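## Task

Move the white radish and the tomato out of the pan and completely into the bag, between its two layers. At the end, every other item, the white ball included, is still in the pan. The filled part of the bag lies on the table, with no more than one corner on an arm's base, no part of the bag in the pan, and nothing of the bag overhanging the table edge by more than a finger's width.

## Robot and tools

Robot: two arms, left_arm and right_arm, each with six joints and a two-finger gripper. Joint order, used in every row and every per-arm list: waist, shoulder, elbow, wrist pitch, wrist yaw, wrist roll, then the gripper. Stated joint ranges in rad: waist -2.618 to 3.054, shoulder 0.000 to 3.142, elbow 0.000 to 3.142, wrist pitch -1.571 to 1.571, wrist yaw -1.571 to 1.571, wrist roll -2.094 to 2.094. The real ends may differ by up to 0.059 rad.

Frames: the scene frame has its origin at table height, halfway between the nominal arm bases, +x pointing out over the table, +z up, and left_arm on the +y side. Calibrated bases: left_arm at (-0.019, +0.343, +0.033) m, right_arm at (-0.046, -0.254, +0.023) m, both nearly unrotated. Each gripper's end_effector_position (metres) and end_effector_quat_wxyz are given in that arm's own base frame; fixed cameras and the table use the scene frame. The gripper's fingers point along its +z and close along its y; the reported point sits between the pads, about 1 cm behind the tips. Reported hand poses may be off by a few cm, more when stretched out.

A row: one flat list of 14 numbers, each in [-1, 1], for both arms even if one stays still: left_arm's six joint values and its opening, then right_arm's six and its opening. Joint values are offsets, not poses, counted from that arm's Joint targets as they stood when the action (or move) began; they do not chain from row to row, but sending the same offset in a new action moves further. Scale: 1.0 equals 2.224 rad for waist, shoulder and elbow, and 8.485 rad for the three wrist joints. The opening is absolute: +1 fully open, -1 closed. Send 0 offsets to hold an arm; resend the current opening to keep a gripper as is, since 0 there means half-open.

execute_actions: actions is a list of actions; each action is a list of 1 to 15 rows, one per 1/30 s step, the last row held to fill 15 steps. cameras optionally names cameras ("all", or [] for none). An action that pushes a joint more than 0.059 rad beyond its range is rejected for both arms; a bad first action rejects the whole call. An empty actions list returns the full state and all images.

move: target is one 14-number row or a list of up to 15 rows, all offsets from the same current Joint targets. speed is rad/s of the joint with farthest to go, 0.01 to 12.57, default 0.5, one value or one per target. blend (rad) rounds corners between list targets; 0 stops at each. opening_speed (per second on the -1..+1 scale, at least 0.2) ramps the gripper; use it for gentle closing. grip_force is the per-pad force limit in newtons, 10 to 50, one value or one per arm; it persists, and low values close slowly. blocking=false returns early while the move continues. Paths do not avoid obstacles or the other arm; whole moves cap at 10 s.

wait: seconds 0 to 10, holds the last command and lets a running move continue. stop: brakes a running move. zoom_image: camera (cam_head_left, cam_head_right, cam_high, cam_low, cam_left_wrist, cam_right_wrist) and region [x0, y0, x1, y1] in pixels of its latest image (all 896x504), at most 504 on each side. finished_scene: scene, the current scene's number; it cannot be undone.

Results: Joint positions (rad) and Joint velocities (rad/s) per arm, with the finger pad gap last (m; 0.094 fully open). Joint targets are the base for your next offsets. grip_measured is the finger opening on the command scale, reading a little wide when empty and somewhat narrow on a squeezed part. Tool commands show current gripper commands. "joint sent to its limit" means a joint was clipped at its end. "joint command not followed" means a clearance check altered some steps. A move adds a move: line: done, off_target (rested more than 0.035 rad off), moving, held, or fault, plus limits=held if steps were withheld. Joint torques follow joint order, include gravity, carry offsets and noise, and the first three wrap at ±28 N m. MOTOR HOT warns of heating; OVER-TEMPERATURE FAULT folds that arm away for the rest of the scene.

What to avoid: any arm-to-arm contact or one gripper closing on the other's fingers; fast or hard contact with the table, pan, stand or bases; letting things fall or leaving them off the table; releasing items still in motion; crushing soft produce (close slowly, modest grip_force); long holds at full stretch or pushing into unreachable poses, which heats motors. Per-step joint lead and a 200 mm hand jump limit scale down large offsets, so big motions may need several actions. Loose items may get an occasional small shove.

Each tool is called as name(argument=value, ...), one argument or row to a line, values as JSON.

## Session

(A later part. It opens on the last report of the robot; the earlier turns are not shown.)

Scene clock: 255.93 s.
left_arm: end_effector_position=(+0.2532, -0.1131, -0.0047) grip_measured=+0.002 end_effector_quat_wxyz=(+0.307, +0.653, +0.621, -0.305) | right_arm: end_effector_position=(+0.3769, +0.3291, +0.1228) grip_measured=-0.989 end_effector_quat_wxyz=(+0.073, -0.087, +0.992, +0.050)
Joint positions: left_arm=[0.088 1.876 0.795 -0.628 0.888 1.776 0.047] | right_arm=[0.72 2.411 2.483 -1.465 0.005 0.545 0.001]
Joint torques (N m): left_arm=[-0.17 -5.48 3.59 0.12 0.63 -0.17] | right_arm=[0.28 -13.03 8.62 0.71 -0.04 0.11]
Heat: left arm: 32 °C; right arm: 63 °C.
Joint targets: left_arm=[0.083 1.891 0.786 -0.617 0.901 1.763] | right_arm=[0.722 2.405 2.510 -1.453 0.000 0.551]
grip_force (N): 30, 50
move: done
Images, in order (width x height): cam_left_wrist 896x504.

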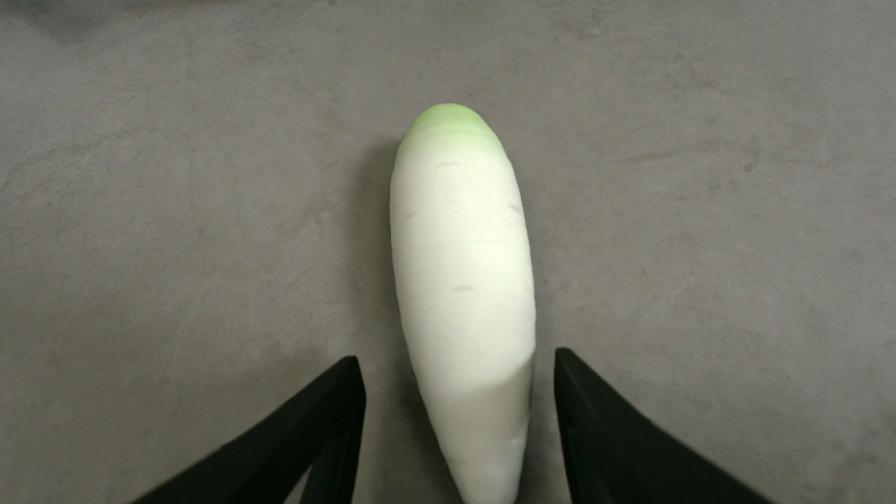

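move(
  target=[
    [0,0.0041,-0.013,0.0045,0,0,0.0,0,0,0,0,0,0,-1],
    [0,0.0041,-0.013,0.0045,0,0,-0.85,0,0,0,0,0,0,-1],
  ],
  speed=0.3,
  opening_speed=0.5,
  cameras=["cam_left_wrist"],
)

Scene clock: 259.27 s.
left_arm: end_effector_position=(+0.2489, -0.1136, -0.0112) grip_measured=-0.527 end_effector_quat_wxyz=(+0.308, +0.654, +0.621, -0.305) | right_arm: end_effector_position=(+0.3769, +0.3291, +0.1228) grip_measured=-0.989 end_effector_quat_wxyz=(+0.073, -0.087, +0.992, +0.050)
Joint positions: left_arm=[0.088 1.884 0.767 -0.59 0.889 1.775 0.022] | right_arm=[0.72 2.411 2.483 -1.465 0.005 0.545 0.001]
Joint torques (N m): left_arm=[-0.18 -5.33 3.23 0.12 0.63 -0.16] | right_arm=[0.27 -13.03 8.64 0.71 -0.05 0.11]
Heat: left arm: 32 °C; right arm: 64 °C.
Joint targets: left_arm=[0.083 1.901 0.757 -0.579 0.902 1.763] | right_arm=[0.722 2.405 2.510 -1.453 0.000 0.551]
grip_force (N): 30, 50
move: done
Images, in order (width x height): cam_left_wrist 896x504.

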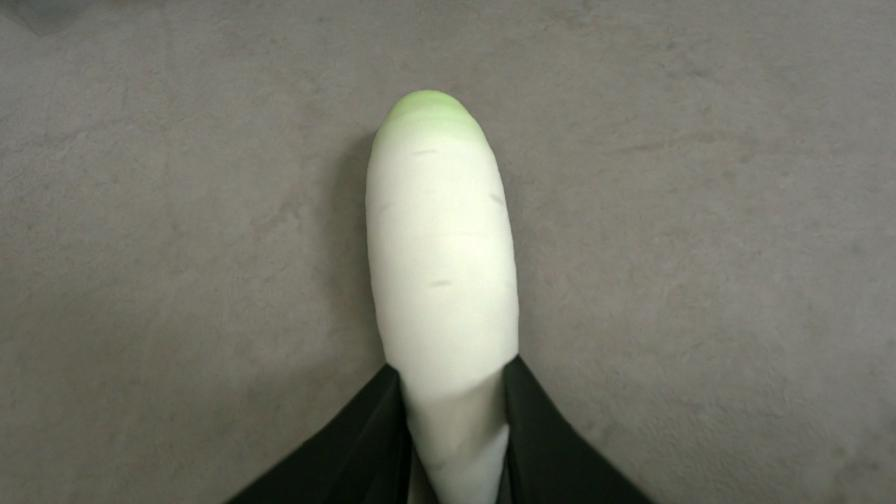

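move(
  target=[-0.1094,-0.0471,0.0125,0.0292,-0.0014,-0.0568,-0.85,0,0,0,0,0,0,-1],
  speed=0.3,
  cameras=["cam_left_wrist","cam_head_left","cam_low","cam_right_wrist"],
)

Scene clock: 262.03 s.
left_arm: end_effector_position=(+0.2664, -0.1790, +0.0062) grip_measured=-0.531 end_effector_quat_wxyz=(+0.299, +0.624, +0.647, -0.319) | right_arm: end_effector_position=(+0.3769, +0.3291, +0.1228) grip_measured=-0.989 end_effector_quat_wxyz=(+0.073, -0.087, +0.992, +0.050)
Joint positions: left_arm=[-0.155 1.819 0.767 -0.341 0.894 1.294 0.022] | right_arm=[0.72 2.411 2.483 -1.465 0.005 0.545 0.001]
Joint torques (N m): left_arm=[-0.17 -8.65 6.9 0.79 0.47 -0.14] | right_arm=[0.28 -13.04 8.62 0.72 -0.04 0.11]
Heat: left arm: 32 °C; right arm: 64 °C.
Joint targets: left_arm=[-0.160 1.796 0.785 -0.331 0.890 1.281] | right_arm=[0.722 2.405 2.510 -1.453 0.000 0.551]
grip_force (N): 30, 50
move: done
Images, in order (width x height): cam_head_left 896x504, cam_low 896x504, cam_left_wrist 896x504, cam_right_wrist 896x504.

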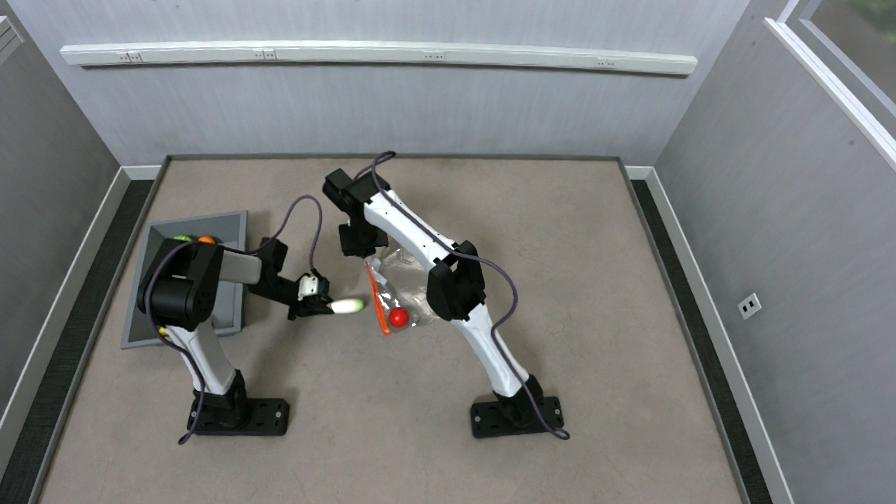

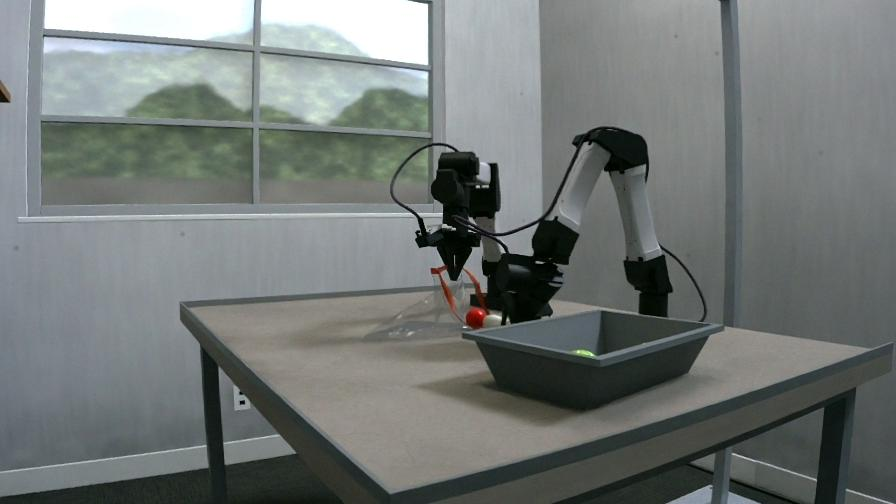

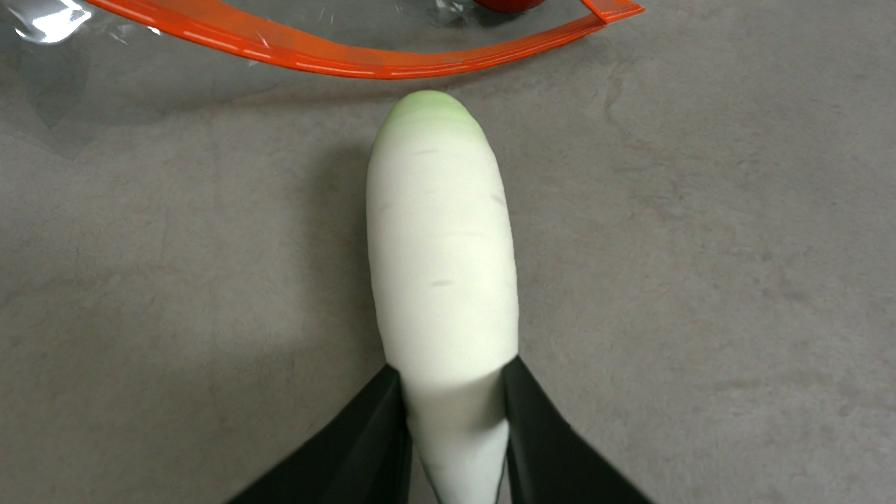

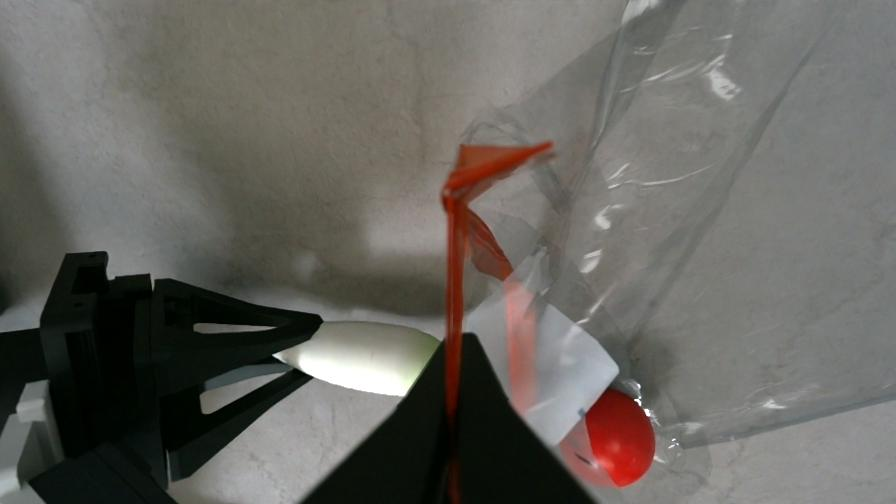

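zoom_image(
  camera="cam_low",
  region=[400, 230, 560, 350],
)

zoom_image(
  camera="cam_head_left",
  region=[310, 220, 470, 360],
)

Scaled by 3.150 from the camera's 896x504 image, which has a finer 1280x720 frame.

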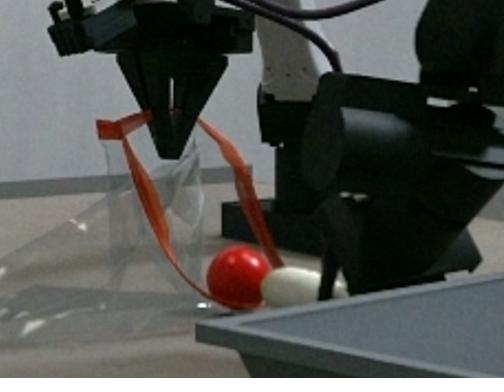

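Scaled by 3.150 from the camera's 896x504 image, which has a finer 1280x720 frame.

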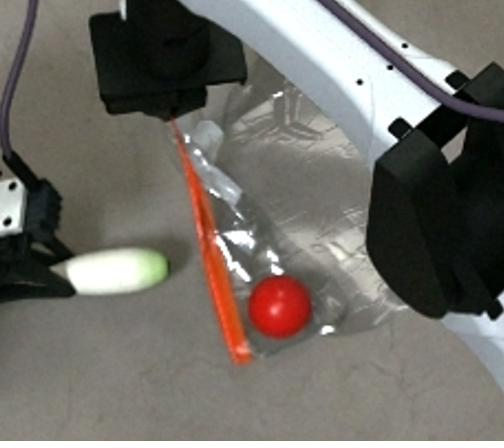

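move(
  target=[-0.0742,-0.0135,-0.0071,0.0162,-0.0048,-0.0236,-0.85,0,0,0,0,0,0,-1],
  speed=0.25,
  cameras=["cam_left_wrist","cam_head_left","cam_low","cam_right_wrist"],
)

zoom_image(
  camera="cam_low",
  region=[400, 230, 560, 350],
)

zoom_image(
  camera="cam_head_left",
  region=[310, 220, 470, 360],
)

Scene clock: 264.53 s.
left_arm: end_effector_position=(+0.2612, -0.2266, +0.0175) grip_measured=-0.531 end_effector_quat_wxyz=(+0.300, +0.636, +0.633, -0.324) | right_arm: end_effector_position=(+0.3769, +0.3291, +0.1228) grip_measured=-0.989 end_effector_quat_wxyz=(+0.073, -0.087, +0.992, +0.050)
Joint positions: left_arm=[-0.321 1.79 0.767 -0.203 0.865 1.094 0.022] | right_arm=[0.72 2.411 2.483 -1.465 0.005 0.545 0.001]
Joint torques (N m): left_arm=[-0.1 -8.85 5.82 1.12 0.34 -0.14] | right_arm=[0.28 -13.03 8.62 0.71 -0.04 0.11]
Heat: left arm: 32 °C; right arm: 64 °C.
Joint targets: left_arm=[-0.325 1.766 0.769 -0.194 0.849 1.081] | right_arm=[0.722 2.405 2.510 -1.453 0.000 0.551]
grip_force (N): 30, 50
move: done
Images, in order (width x height): cam_head_left 896x504, cam_low 896x504, cam_left_wrist 896x504, cam_right_wrist 896x504.

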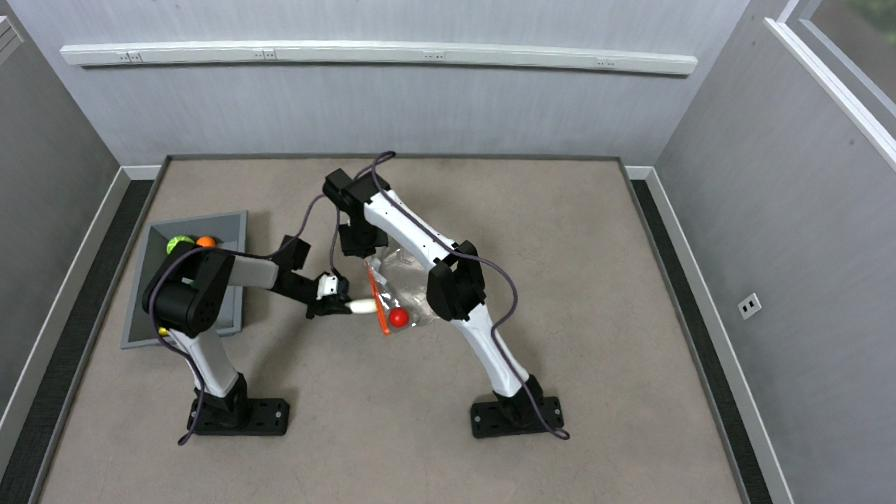

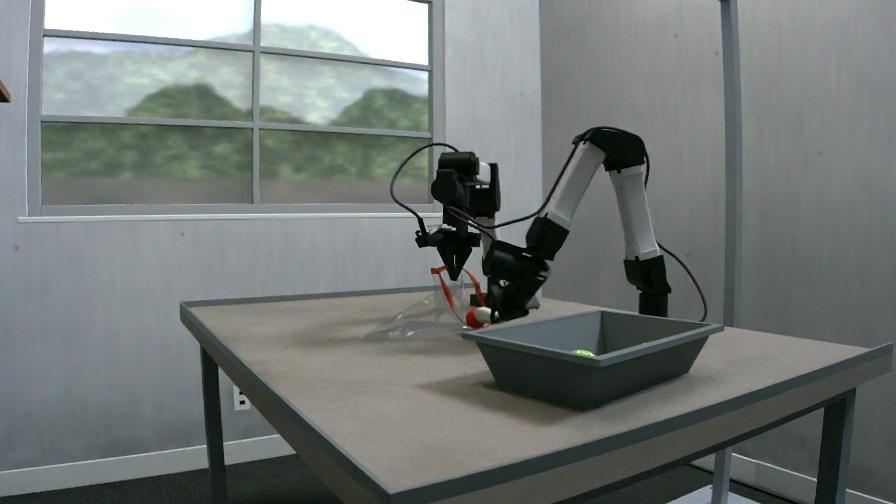

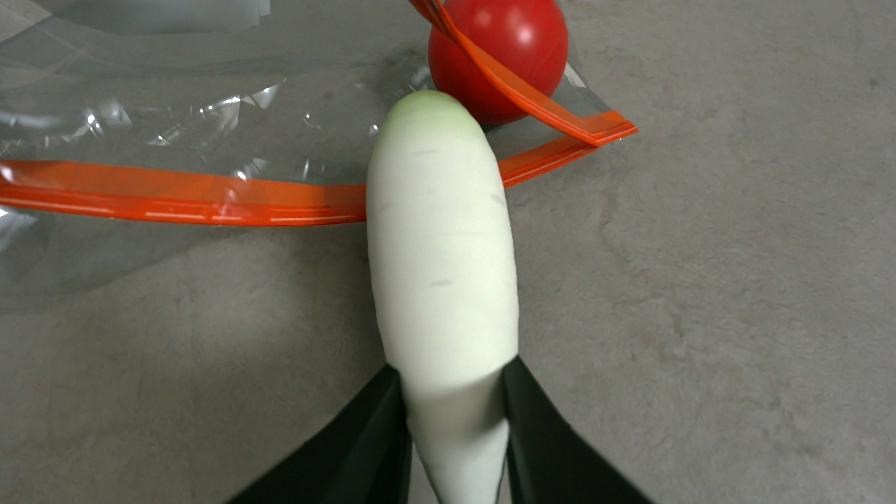

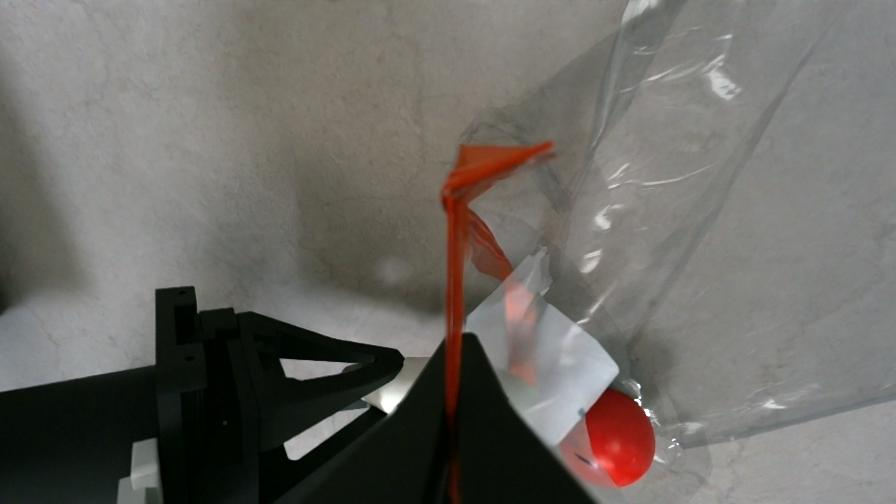

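Scaled by 3.150 from the camera's 896x504 image, which has a finer 1280x720 frame.

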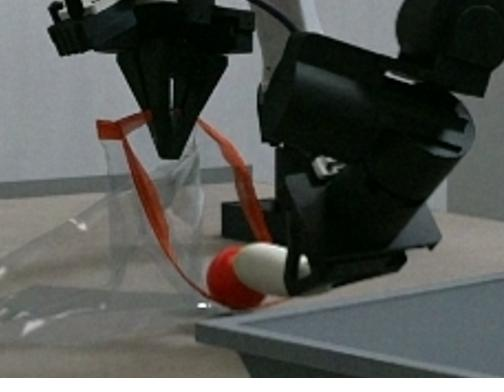

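Scaled by 3.150 from the camera's 896x504 image, which has a finer 1280x720 frame.

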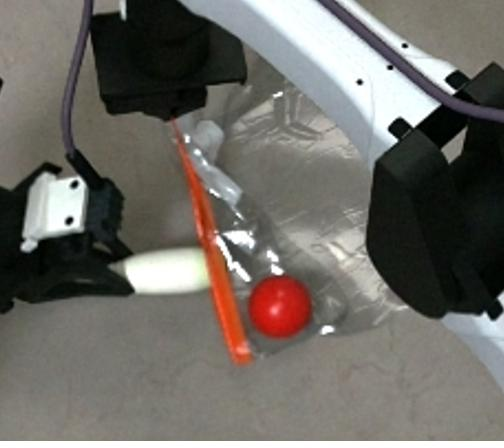

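move(
  target=[-0.0658,0.0248,0.0004,0.0231,-0.0075,-0.0227,-0.85,0,0,0,0,0,0,-1],
  speed=0.15,
  cameras=["cam_left_wrist","cam_head_left","cam_right_wrist"],
)

Scene clock: 267.63 s.
left_arm: end_effector_position=(+0.2616, -0.2712, +0.0214) grip_measured=-0.531 end_effector_quat_wxyz=(+0.316, +0.640, +0.625, -0.316) | right_arm: end_effector_position=(+0.3769, +0.3291, +0.1228) grip_measured=-0.989 end_effector_quat_wxyz=(+0.073, -0.087, +0.992, +0.050)
Joint positions: left_arm=[-0.465 1.804 0.767 -0.007 0.802 0.901 0.022] | right_arm=[0.72 2.411 2.483 -1.465 0.005 0.545 0.001]
Joint torques (N m): left_arm=[-0.24 -5.97 6.12 1.47 0.26 -0.18] | right_arm=[0.28 -13.04 8.62 0.72 -0.05 0.11]
Heat: left arm: 32 °C; right arm: 64 °C.
Joint targets: left_arm=[-0.471 1.821 0.770 0.002 0.785 0.888] | right_arm=[0.722 2.405 2.510 -1.453 0.000 0.551]
grip_force (N): 30, 50
move: done
Images, in order (width x height): cam_head_left 896x504, cam_left_wrist 896x504, cam_right_wrist 896x504.

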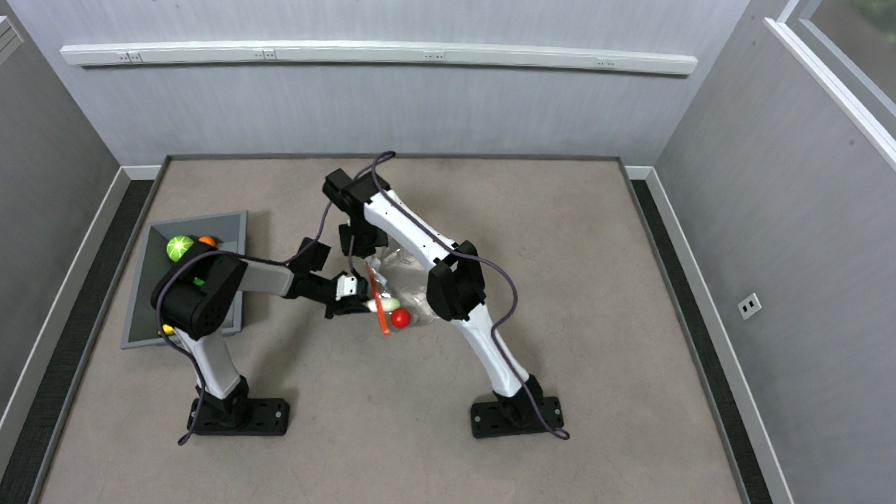

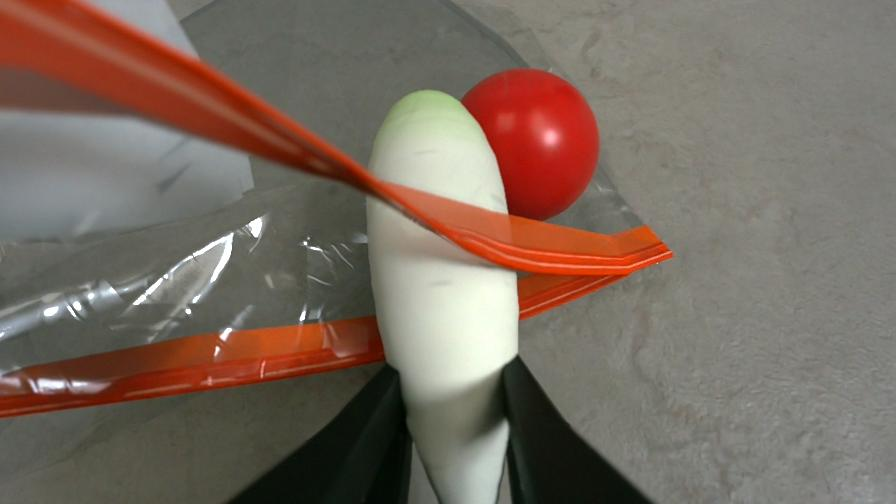

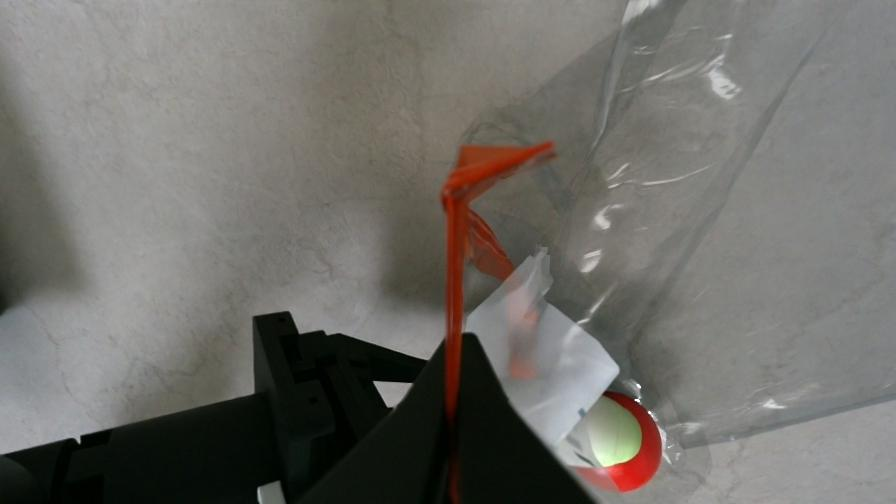

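move(
  target=[-0.0348,0.0609,0.0516,0.0099,-0.0048,-0.0107,-0.85,0,0,0,0,0,0,-1],
  speed=0.15,
  cameras=["cam_left_wrist","cam_right_wrist"],
)

Scene clock: 269.80 s.
left_arm: end_effector_position=(+0.2725, -0.3013, +0.0069) grip_measured=-0.531 end_effector_quat_wxyz=(+0.308, +0.641, +0.626, -0.319) | right_arm: end_effector_position=(+0.3769, +0.3291, +0.1228) grip_measured=-0.989 end_effector_quat_wxyz=(+0.073, -0.087, +0.992, +0.050)
Joint positions: left_arm=[-0.533 1.923 0.854 0.062 0.769 0.828 0.022] | right_arm=[0.72 2.411 2.483 -1.465 0.005 0.545 0.001]
Joint torques (N m): left_arm=[0.27 -8.35 5.63 1.43 0.39 -0.04] | right_arm=[0.28 -13.04 8.61 0.71 -0.04 0.11]
Heat: left arm: 32 °C; right arm: 64 °C.
Joint targets: left_arm=[-0.532 1.922 0.853 0.060 0.770 0.829] | right_arm=[0.722 2.405 2.510 -1.453 0.000 0.551]
grip_force (N): 30, 50
move: held (left_arm; a check stopped the path); limits=held
joint command not followed: on one or more control steps a check withheld the commanded joint targets of the left arm, and it was not sent them on those steps.
cause: the commanded joint targets, or the way to them, would bring a part of the robot too close to another arm (this arm's wrist (the part past the wrist pitch) and the right arm's fingers, at the place that arm is still heading or pushing toward).
Images, in order (width x height): cam_left_wrist 896x504, cam_right_wrist 896x504.

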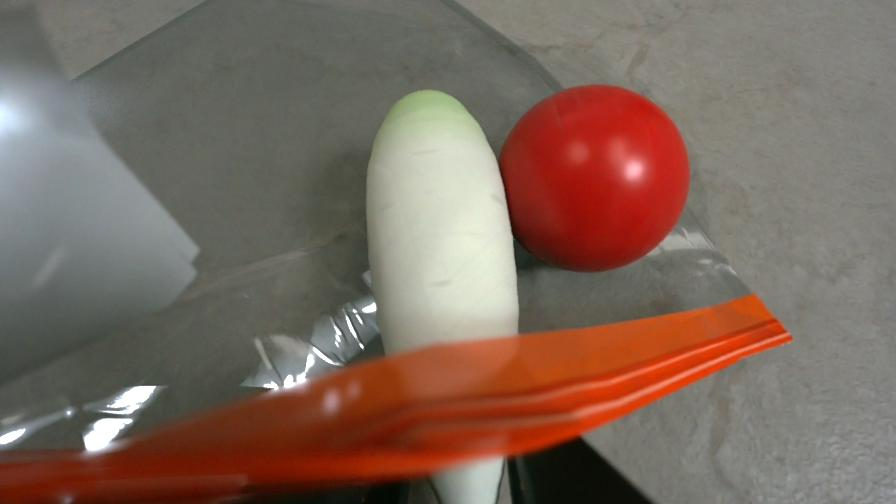

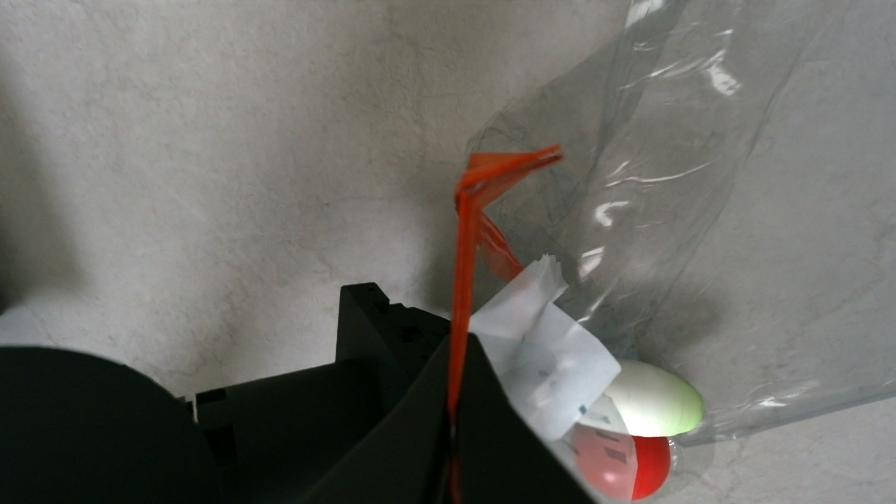

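move(
  target=[0,0,0,0,0,0,-0.1,0,0,0,0,0,0,-1],
  opening_speed=0.3,
  cameras=["cam_left_wrist","cam_right_wrist"],
)

Scene clock: 272.77 s.
left_arm: end_effector_position=(+0.2725, -0.3013, +0.0069) grip_measured=-0.102 end_effector_quat_wxyz=(+0.308, +0.641, +0.626, -0.319) | right_arm: end_effector_position=(+0.3769, +0.3291, +0.1228) grip_measured=-0.989 end_effector_quat_wxyz=(+0.073, -0.087, +0.992, +0.050)
Joint positions: left_arm=[-0.533 1.923 0.854 0.062 0.769 0.828 0.042] | right_arm=[0.72 2.411 2.483 -1.465 0.005 0.545 0.001]
Joint torques (N m): left_arm=[0.27 -8.32 5.65 1.42 0.41 -0.04] | right_arm=[0.29 -13.04 8.62 0.71 -0.05 0.11]
Heat: left arm: 32 °C; right arm: 64 °C.
Joint targets: left_arm=[-0.532 1.922 0.853 0.060 0.770 0.829] | right_arm=[0.722 2.405 2.510 -1.453 0.000 0.551]
grip_force (N): 30, 50
move: done
Images, in order (width x height): cam_left_wrist 896x504, cam_right_wrist 896x504.

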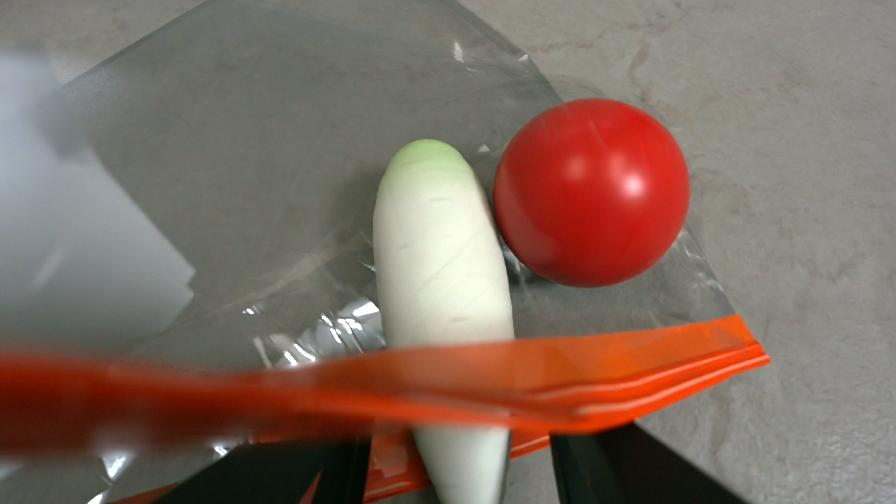

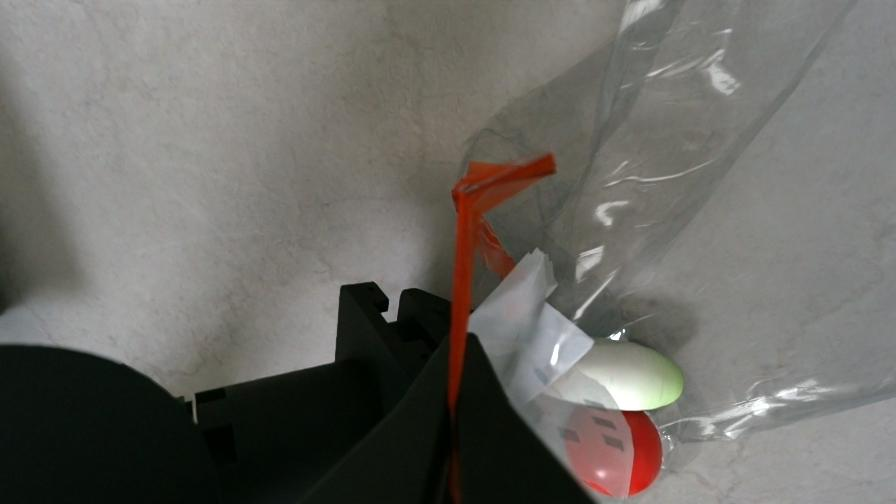

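move(
  target=[
    [0.0272,-0.0454,-0.0373,-0.0068,0.0018,0.0070,-0.1,0,0,0,0,0,0,-1],
    [0.0931,-0.0701,-0.0378,-0.0299,0.0093,0.0297,-0.1,0,0,0,0,0,0,-1],
  ],
  blend=[0.03,0],
  speed=0.2,
  cameras=["cam_left_wrist","cam_right_wrist"],
)

move(
  target=[0,0,0,0,0,0,-1,0,0,0,0,0,0,-1],
  opening_speed=1,
  cameras=["cam_left_wrist","cam_right_wrist"],
)

Scene clock: 275.27 s.
left_arm: end_effector_position=(+0.2701, -0.2287, +0.0184) grip_measured=-0.102 end_effector_quat_wxyz=(+0.305, +0.636, +0.638, -0.308) | right_arm: end_effector_position=(+0.3769, +0.3291, +0.1228) grip_measured=-0.989 end_effector_quat_wxyz=(+0.073, -0.087, +0.992, +0.050)
Joint positions: left_arm=[-0.33 1.79 0.78 -0.18 0.834 1.068 0.042] | right_arm=[0.72 2.411 2.483 -1.465 0.005 0.545 0.001]
Joint torques (N m): left_arm=[0.54 -8.91 4.57 0.94 0.59 0.04] | right_arm=[0.29 -13.03 8.62 0.71 -0.05 0.11]
Heat: left arm: 32 °C; right arm: 64 °C.
Joint targets: left_arm=[-0.325 1.766 0.769 -0.194 0.848 1.081] | right_arm=[0.722 2.405 2.510 -1.453 0.000 0.551]
grip_force (N): 30, 50
move: done
Images, in order (width x height): cam_left_wrist 896x504, cam_right_wrist 896x504.

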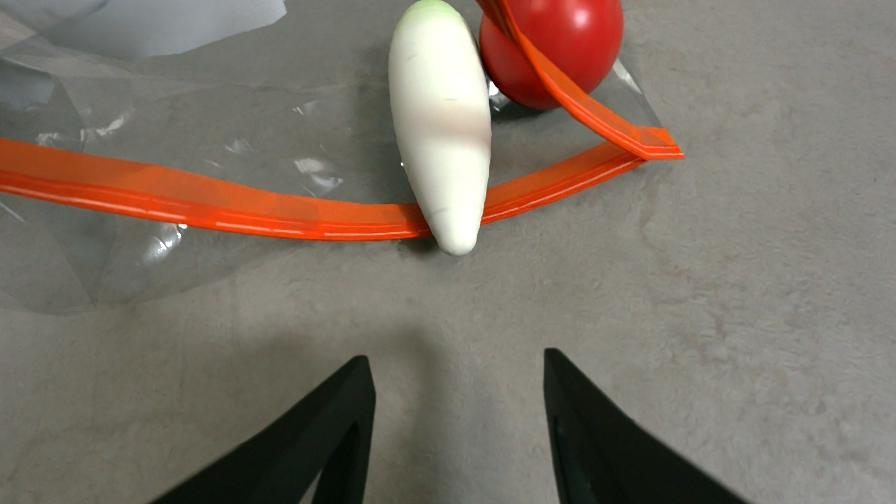

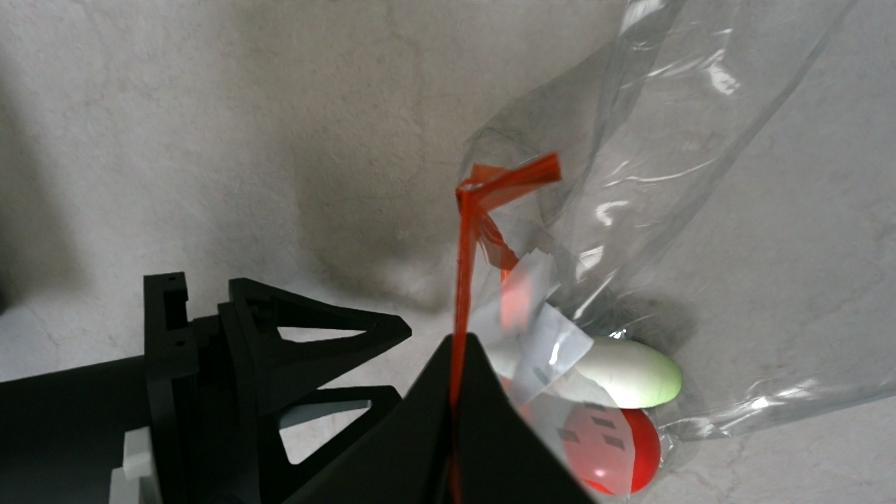

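Scene clock: 277.70 s.
left_arm: end_effector_position=(+0.2700, -0.2287, +0.0184) grip_measured=-0.980 end_effector_quat_wxyz=(+0.305, +0.637, +0.638, -0.309) | right_arm: end_effector_position=(+0.3769, +0.3291, +0.1228) grip_measured=-0.989 end_effector_quat_wxyz=(+0.073, -0.087, +0.992, +0.050)
Joint positions: left_arm=[-0.33 1.79 0.78 -0.18 0.835 1.069 0.001] | right_arm=[0.72 2.411 2.483 -1.465 0.005 0.545 0.001]
Joint torques (N m): left_arm=[0.58 -8.95 4.62 0.94 0.6 0.07] | right_arm=[0.28 -13.03 8.62 0.72 -0.05 0.11]
Heat: left arm: 32 °C; right arm: 64 °C.
Joint targets: left_arm=[-0.325 1.766 0.769 -0.194 0.849 1.081] | right_arm=[0.722 2.405 2.510 -1.453 0.000 0.551]
grip_force (N): 30, 50
move: done
Images, in order (width x height): cam_left_wrist 896x504, cam_right_wrist 896x504.

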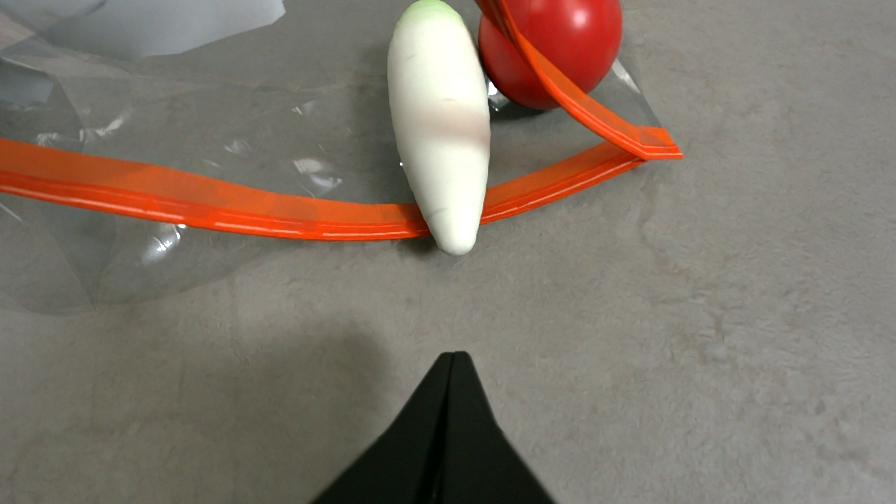

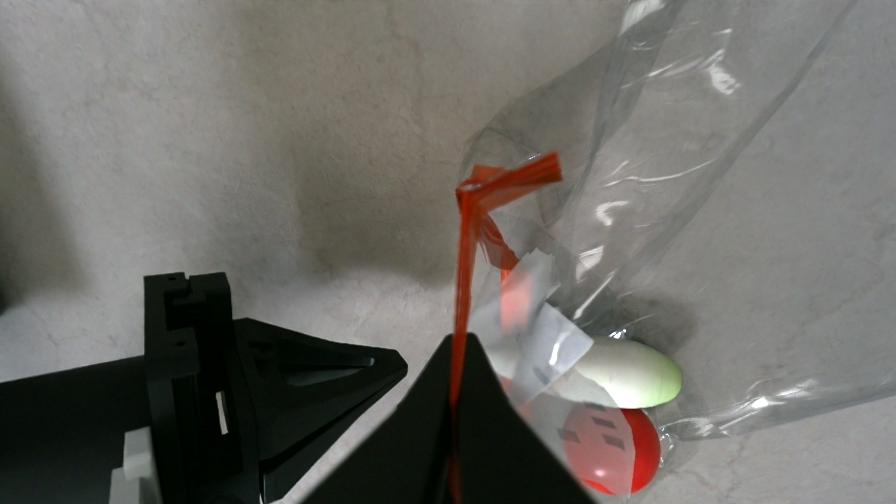

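move(
  target=[0.0073,0.2020,-0.1779,0.1822,0.0198,-0.0772,-1,0,0,0,0,0,0,-1],
  speed=0.5,
  cameras=["cam_left_wrist","cam_right_wrist"],
)

Scene clock: 283.10 s.
left_arm: end_effector_position=(+0.2604, -0.2394, -0.0019) grip_measured=-0.980 end_effector_quat_wxyz=(+0.481, +0.508, +0.604, -0.381) | right_arm: end_effector_position=(+0.3769, +0.3291, +0.1228) grip_measured=-0.989 end_effector_quat_wxyz=(+0.073, -0.087, +0.992, +0.050)
Joint positions: left_arm=[-0.316 2.199 0.378 1.346 1.002 0.439 0.001] | right_arm=[0.72 2.411 2.483 -1.465 0.005 0.545 0.001]
Joint torques (N m): left_arm=[0.75 -5.68 1.05 2 0.39 -0.17] | right_arm=[0.29 -13.04 8.61 0.71 -0.04 0.1]
Heat: left arm: 32 °C; right arm: 65 °C.
Joint targets: left_arm=[-0.309 2.215 0.373 1.352 1.017 0.426] | right_arm=[0.722 2.405 2.510 -1.453 0.000 0.551]
grip_force (N): 30, 50
move: done
Images, in order (width x height): cam_left_wrist 896x504, cam_right_wrist 896x504.

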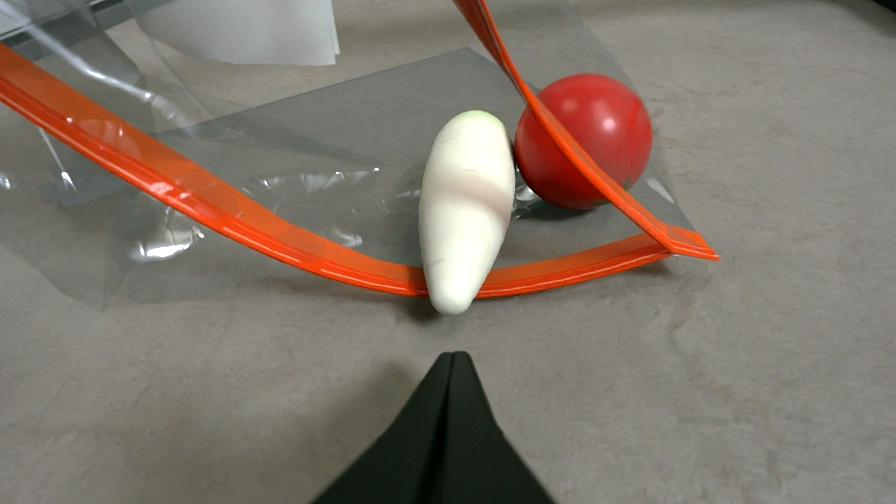

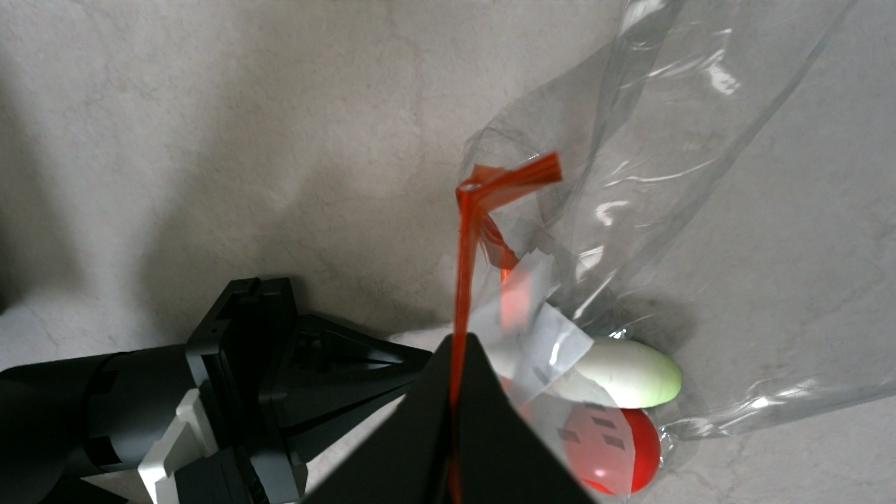

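move(
  target=[-0.0414,0.0280,0.0301,0.0066,-0.0098,-0.0086,-1,0,0,0,0,0,0,-1],
  speed=0.15,
  cameras=["cam_left_wrist"],
)

Scene clock: 284.63 s.
left_arm: end_effector_position=(+0.2616, -0.2630, -0.0074) grip_measured=-0.980 end_effector_quat_wxyz=(+0.476, +0.508, +0.602, -0.392) | right_arm: end_effector_position=(+0.3769, +0.3291, +0.1228) grip_measured=-0.989 end_effector_quat_wxyz=(+0.073, -0.087, +0.992, +0.050)
Joint positions: left_arm=[-0.396 2.26 0.431 1.402 0.951 0.366 0.001] | right_arm=[0.72 2.411 2.483 -1.465 0.005 0.545 0.001]
Joint torques (N m): left_arm=[-0.16 -6.01 2.48 2.05 0.06 -0.13] | right_arm=[0.25 -13.05 8.62 0.71 -0.05 0.11]
Heat: left arm: 32 °C; right arm: 65 °C.
Joint targets: left_arm=[-0.401 2.278 0.440 1.408 0.933 0.353] | right_arm=[0.722 2.405 2.510 -1.453 0.000 0.551]
grip_force (N): 30, 50
move: done
Images, in order (width x height): cam_left_wrist 896x504.

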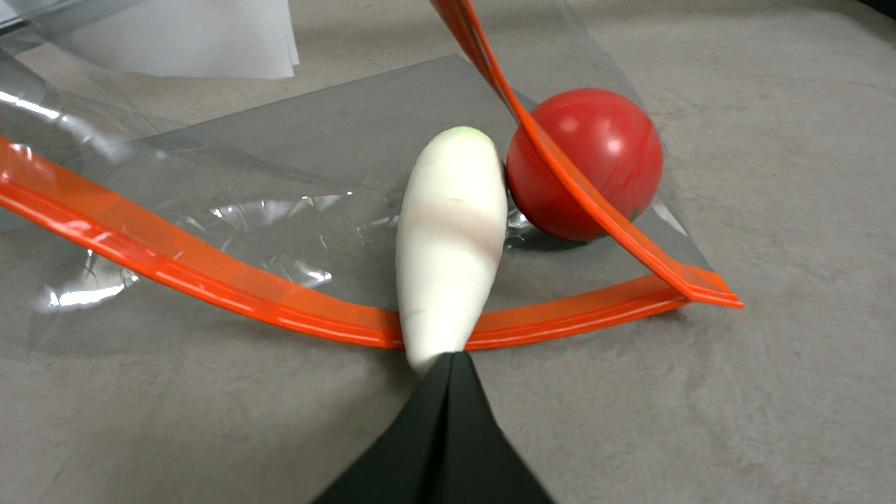

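move(
  target=[0.0061,-0.0018,0.0148,-0.0052,0.0015,0.0011,-1,0,0,0,0,0,0,-1],
  speed=0.1,
  cameras=["cam_left_wrist"],
)

Scene clock: 286.17 s.
left_arm: end_effector_position=(+0.2698, -0.2664, -0.0058) grip_measured=-0.980 end_effector_quat_wxyz=(+0.479, +0.509, +0.599, -0.391) | right_arm: end_effector_position=(+0.3769, +0.3291, +0.1228) grip_measured=-0.989 end_effector_quat_wxyz=(+0.073, -0.087, +0.992, +0.050)
Joint positions: left_arm=[-0.396 2.26 0.464 1.381 0.95 0.366 0.001] | right_arm=[0.72 2.411 2.483 -1.465 0.005 0.545 0.001]
Joint torques (N m): left_arm=[0.87 -6.46 2.73 1.83 0.18 -0.07] | right_arm=[0.28 -13.03 8.61 0.71 -0.05 0.11]
Heat: left arm: 32 °C; right arm: 65 °C.
Joint targets: left_arm=[-0.388 2.274 0.473 1.364 0.946 0.362] | right_arm=[0.722 2.405 2.510 -1.453 0.000 0.551]
grip_force (N): 30, 50
move: done
Images, in order (width x height): cam_left_wrist 896x504.

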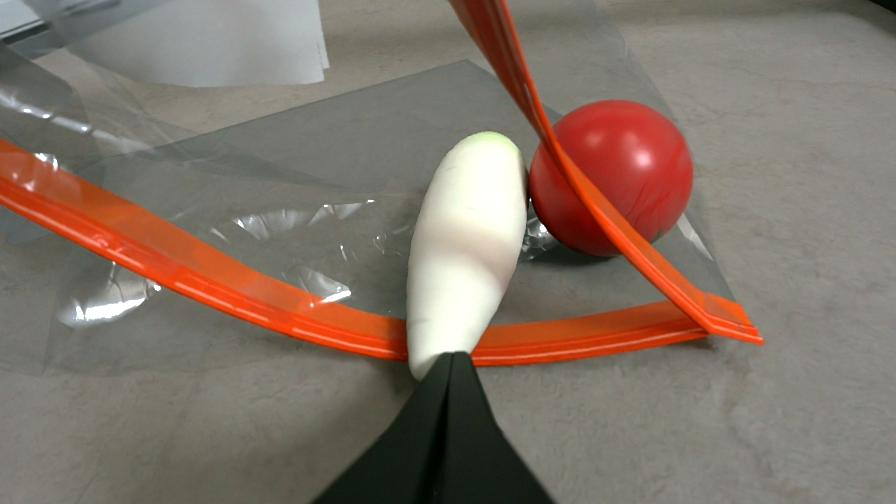

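move(
  target=[
    [0.0355,-0.0265,-0.045,-0.0014,0.0084,0.0075,-1,0,0,0,0,0,0,-1],
    [0.0345,0.0035,0.0041,-0.0061,0.0081,0.0072,-1,0,0,0,0,0,0,-1],
  ],
  speed=0.2,
  cameras=["cam_left_wrist"],
)

Scene clock: 289.30 s.
left_arm: end_effector_position=(+0.2820, -0.2458, -0.0093) grip_measured=-0.980 end_effector_quat_wxyz=(+0.483, +0.502, +0.605, -0.385) | right_arm: end_effector_position=(+0.3769, +0.3291, +0.1228) grip_measured=-0.989 end_effector_quat_wxyz=(+0.073, -0.087, +0.992, +0.050)
Joint positions: left_arm=[-0.314 2.263 0.473 1.334 1.004 0.414 0.001] | right_arm=[0.72 2.411 2.483 -1.465 0.005 0.545 0.001]
Joint torques (N m): left_arm=[0.49 -6.16 2.66 1.73 0.35 0.04] | right_arm=[0.27 -13.04 8.62 0.72 -0.05 0.11]
Heat: left arm: 32 °C; right arm: 65 °C.
Joint targets: left_arm=[-0.311 2.281 0.482 1.312 1.015 0.424] | right_arm=[0.722 2.405 2.510 -1.453 0.000 0.551]
grip_force (N): 30, 50
move: done
Images, in order (width x height): cam_left_wrist 896x504.

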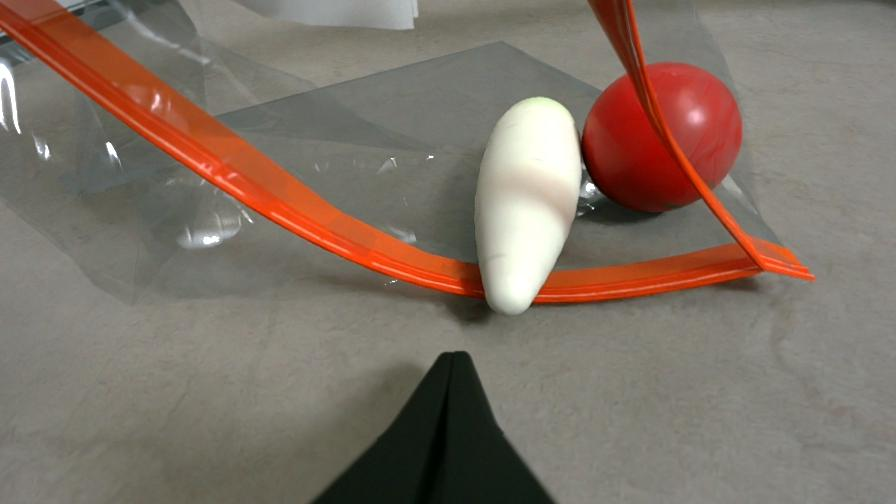

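move(
  target=[-0.006,0.0026,-0.0186,0.0066,-0.0014,-0.0014,-1,0,0,0,0,0,0,-1],
  speed=0.1,
  cameras=["cam_left_wrist"],
)

Scene clock: 291.13 s.
left_arm: end_effector_position=(+0.2754, -0.2448, -0.0093) grip_measured=-0.980 end_effector_quat_wxyz=(+0.485, +0.504, +0.603, -0.385) | right_arm: end_effector_position=(+0.3769, +0.3291, +0.1228) grip_measured=-0.989 end_effector_quat_wxyz=(+0.073, -0.087, +0.992, +0.050)
Joint positions: left_arm=[-0.317 2.268 0.448 1.369 1.004 0.414 0.001] | right_arm=[0.72 2.411 2.483 -1.465 0.005 0.545 0.001]
Joint torques (N m): left_arm=[-0.35 -5.91 0.9 1.97 0.24 -0.06] | right_arm=[0.29 -13.03 8.64 0.72 -0.04 0.1]
Heat: left arm: 32 °C; right arm: 65 °C.
Joint targets: left_arm=[-0.324 2.287 0.440 1.368 1.003 0.412] | right_arm=[0.722 2.405 2.510 -1.453 0.000 0.551]
grip_force (N): 30, 50
move: done
Images, in order (width x height): cam_left_wrist 896x504.

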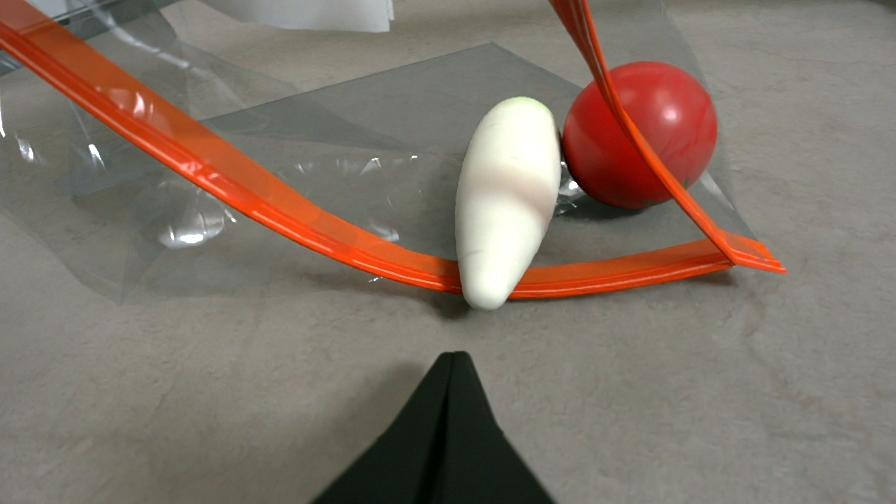

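move(
  target=[-0.031,0.0133,0.012,0.0056,-0.0073,-0.0064,-1,0,0,0,0,0,0,-1],
  speed=0.1,
  cameras=["cam_left_wrist"],
)

Scene clock: 292.60 s.
left_arm: end_effector_position=(+0.2681, -0.2635, -0.0088) grip_measured=-0.980 end_effector_quat_wxyz=(+0.483, +0.510, +0.593, -0.393) | right_arm: end_effector_position=(+0.3769, +0.3291, +0.1228) grip_measured=-0.989 end_effector_quat_wxyz=(+0.073, -0.087, +0.992, +0.050)
Joint positions: left_arm=[-0.385 2.293 0.46 1.428 0.968 0.367 0.001] | right_arm=[0.72 2.411 2.483 -1.465 0.005 0.545 0.001]
Joint torques (N m): left_arm=[-0.38 -5.72 2.26 1.89 -0.04 -0.13] | right_arm=[0.28 -13.03 8.61 0.71 -0.04 0.11]
Heat: left arm: 32 °C; right arm: 65 °C.
Joint targets: left_arm=[-0.393 2.317 0.467 1.416 0.941 0.357] | right_arm=[0.722 2.405 2.510 -1.453 0.000 0.551]
grip_force (N): 30, 50
move: done
Images, in order (width x height): cam_left_wrist 896x504.

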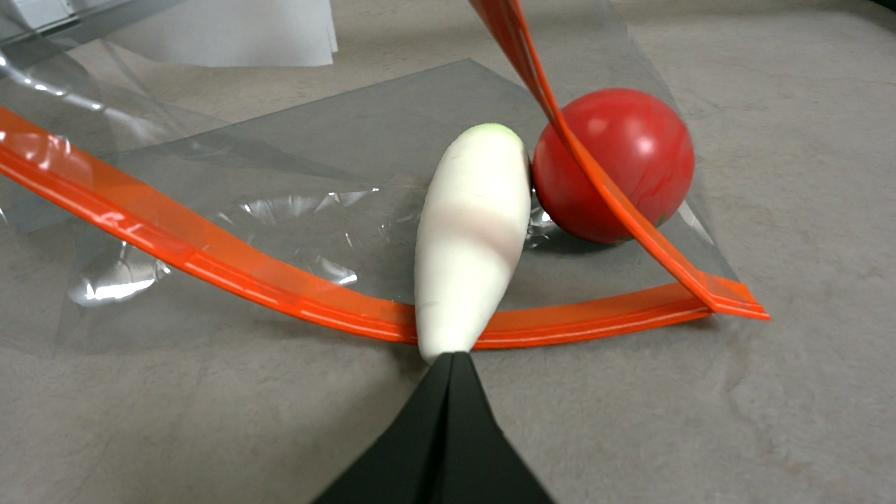

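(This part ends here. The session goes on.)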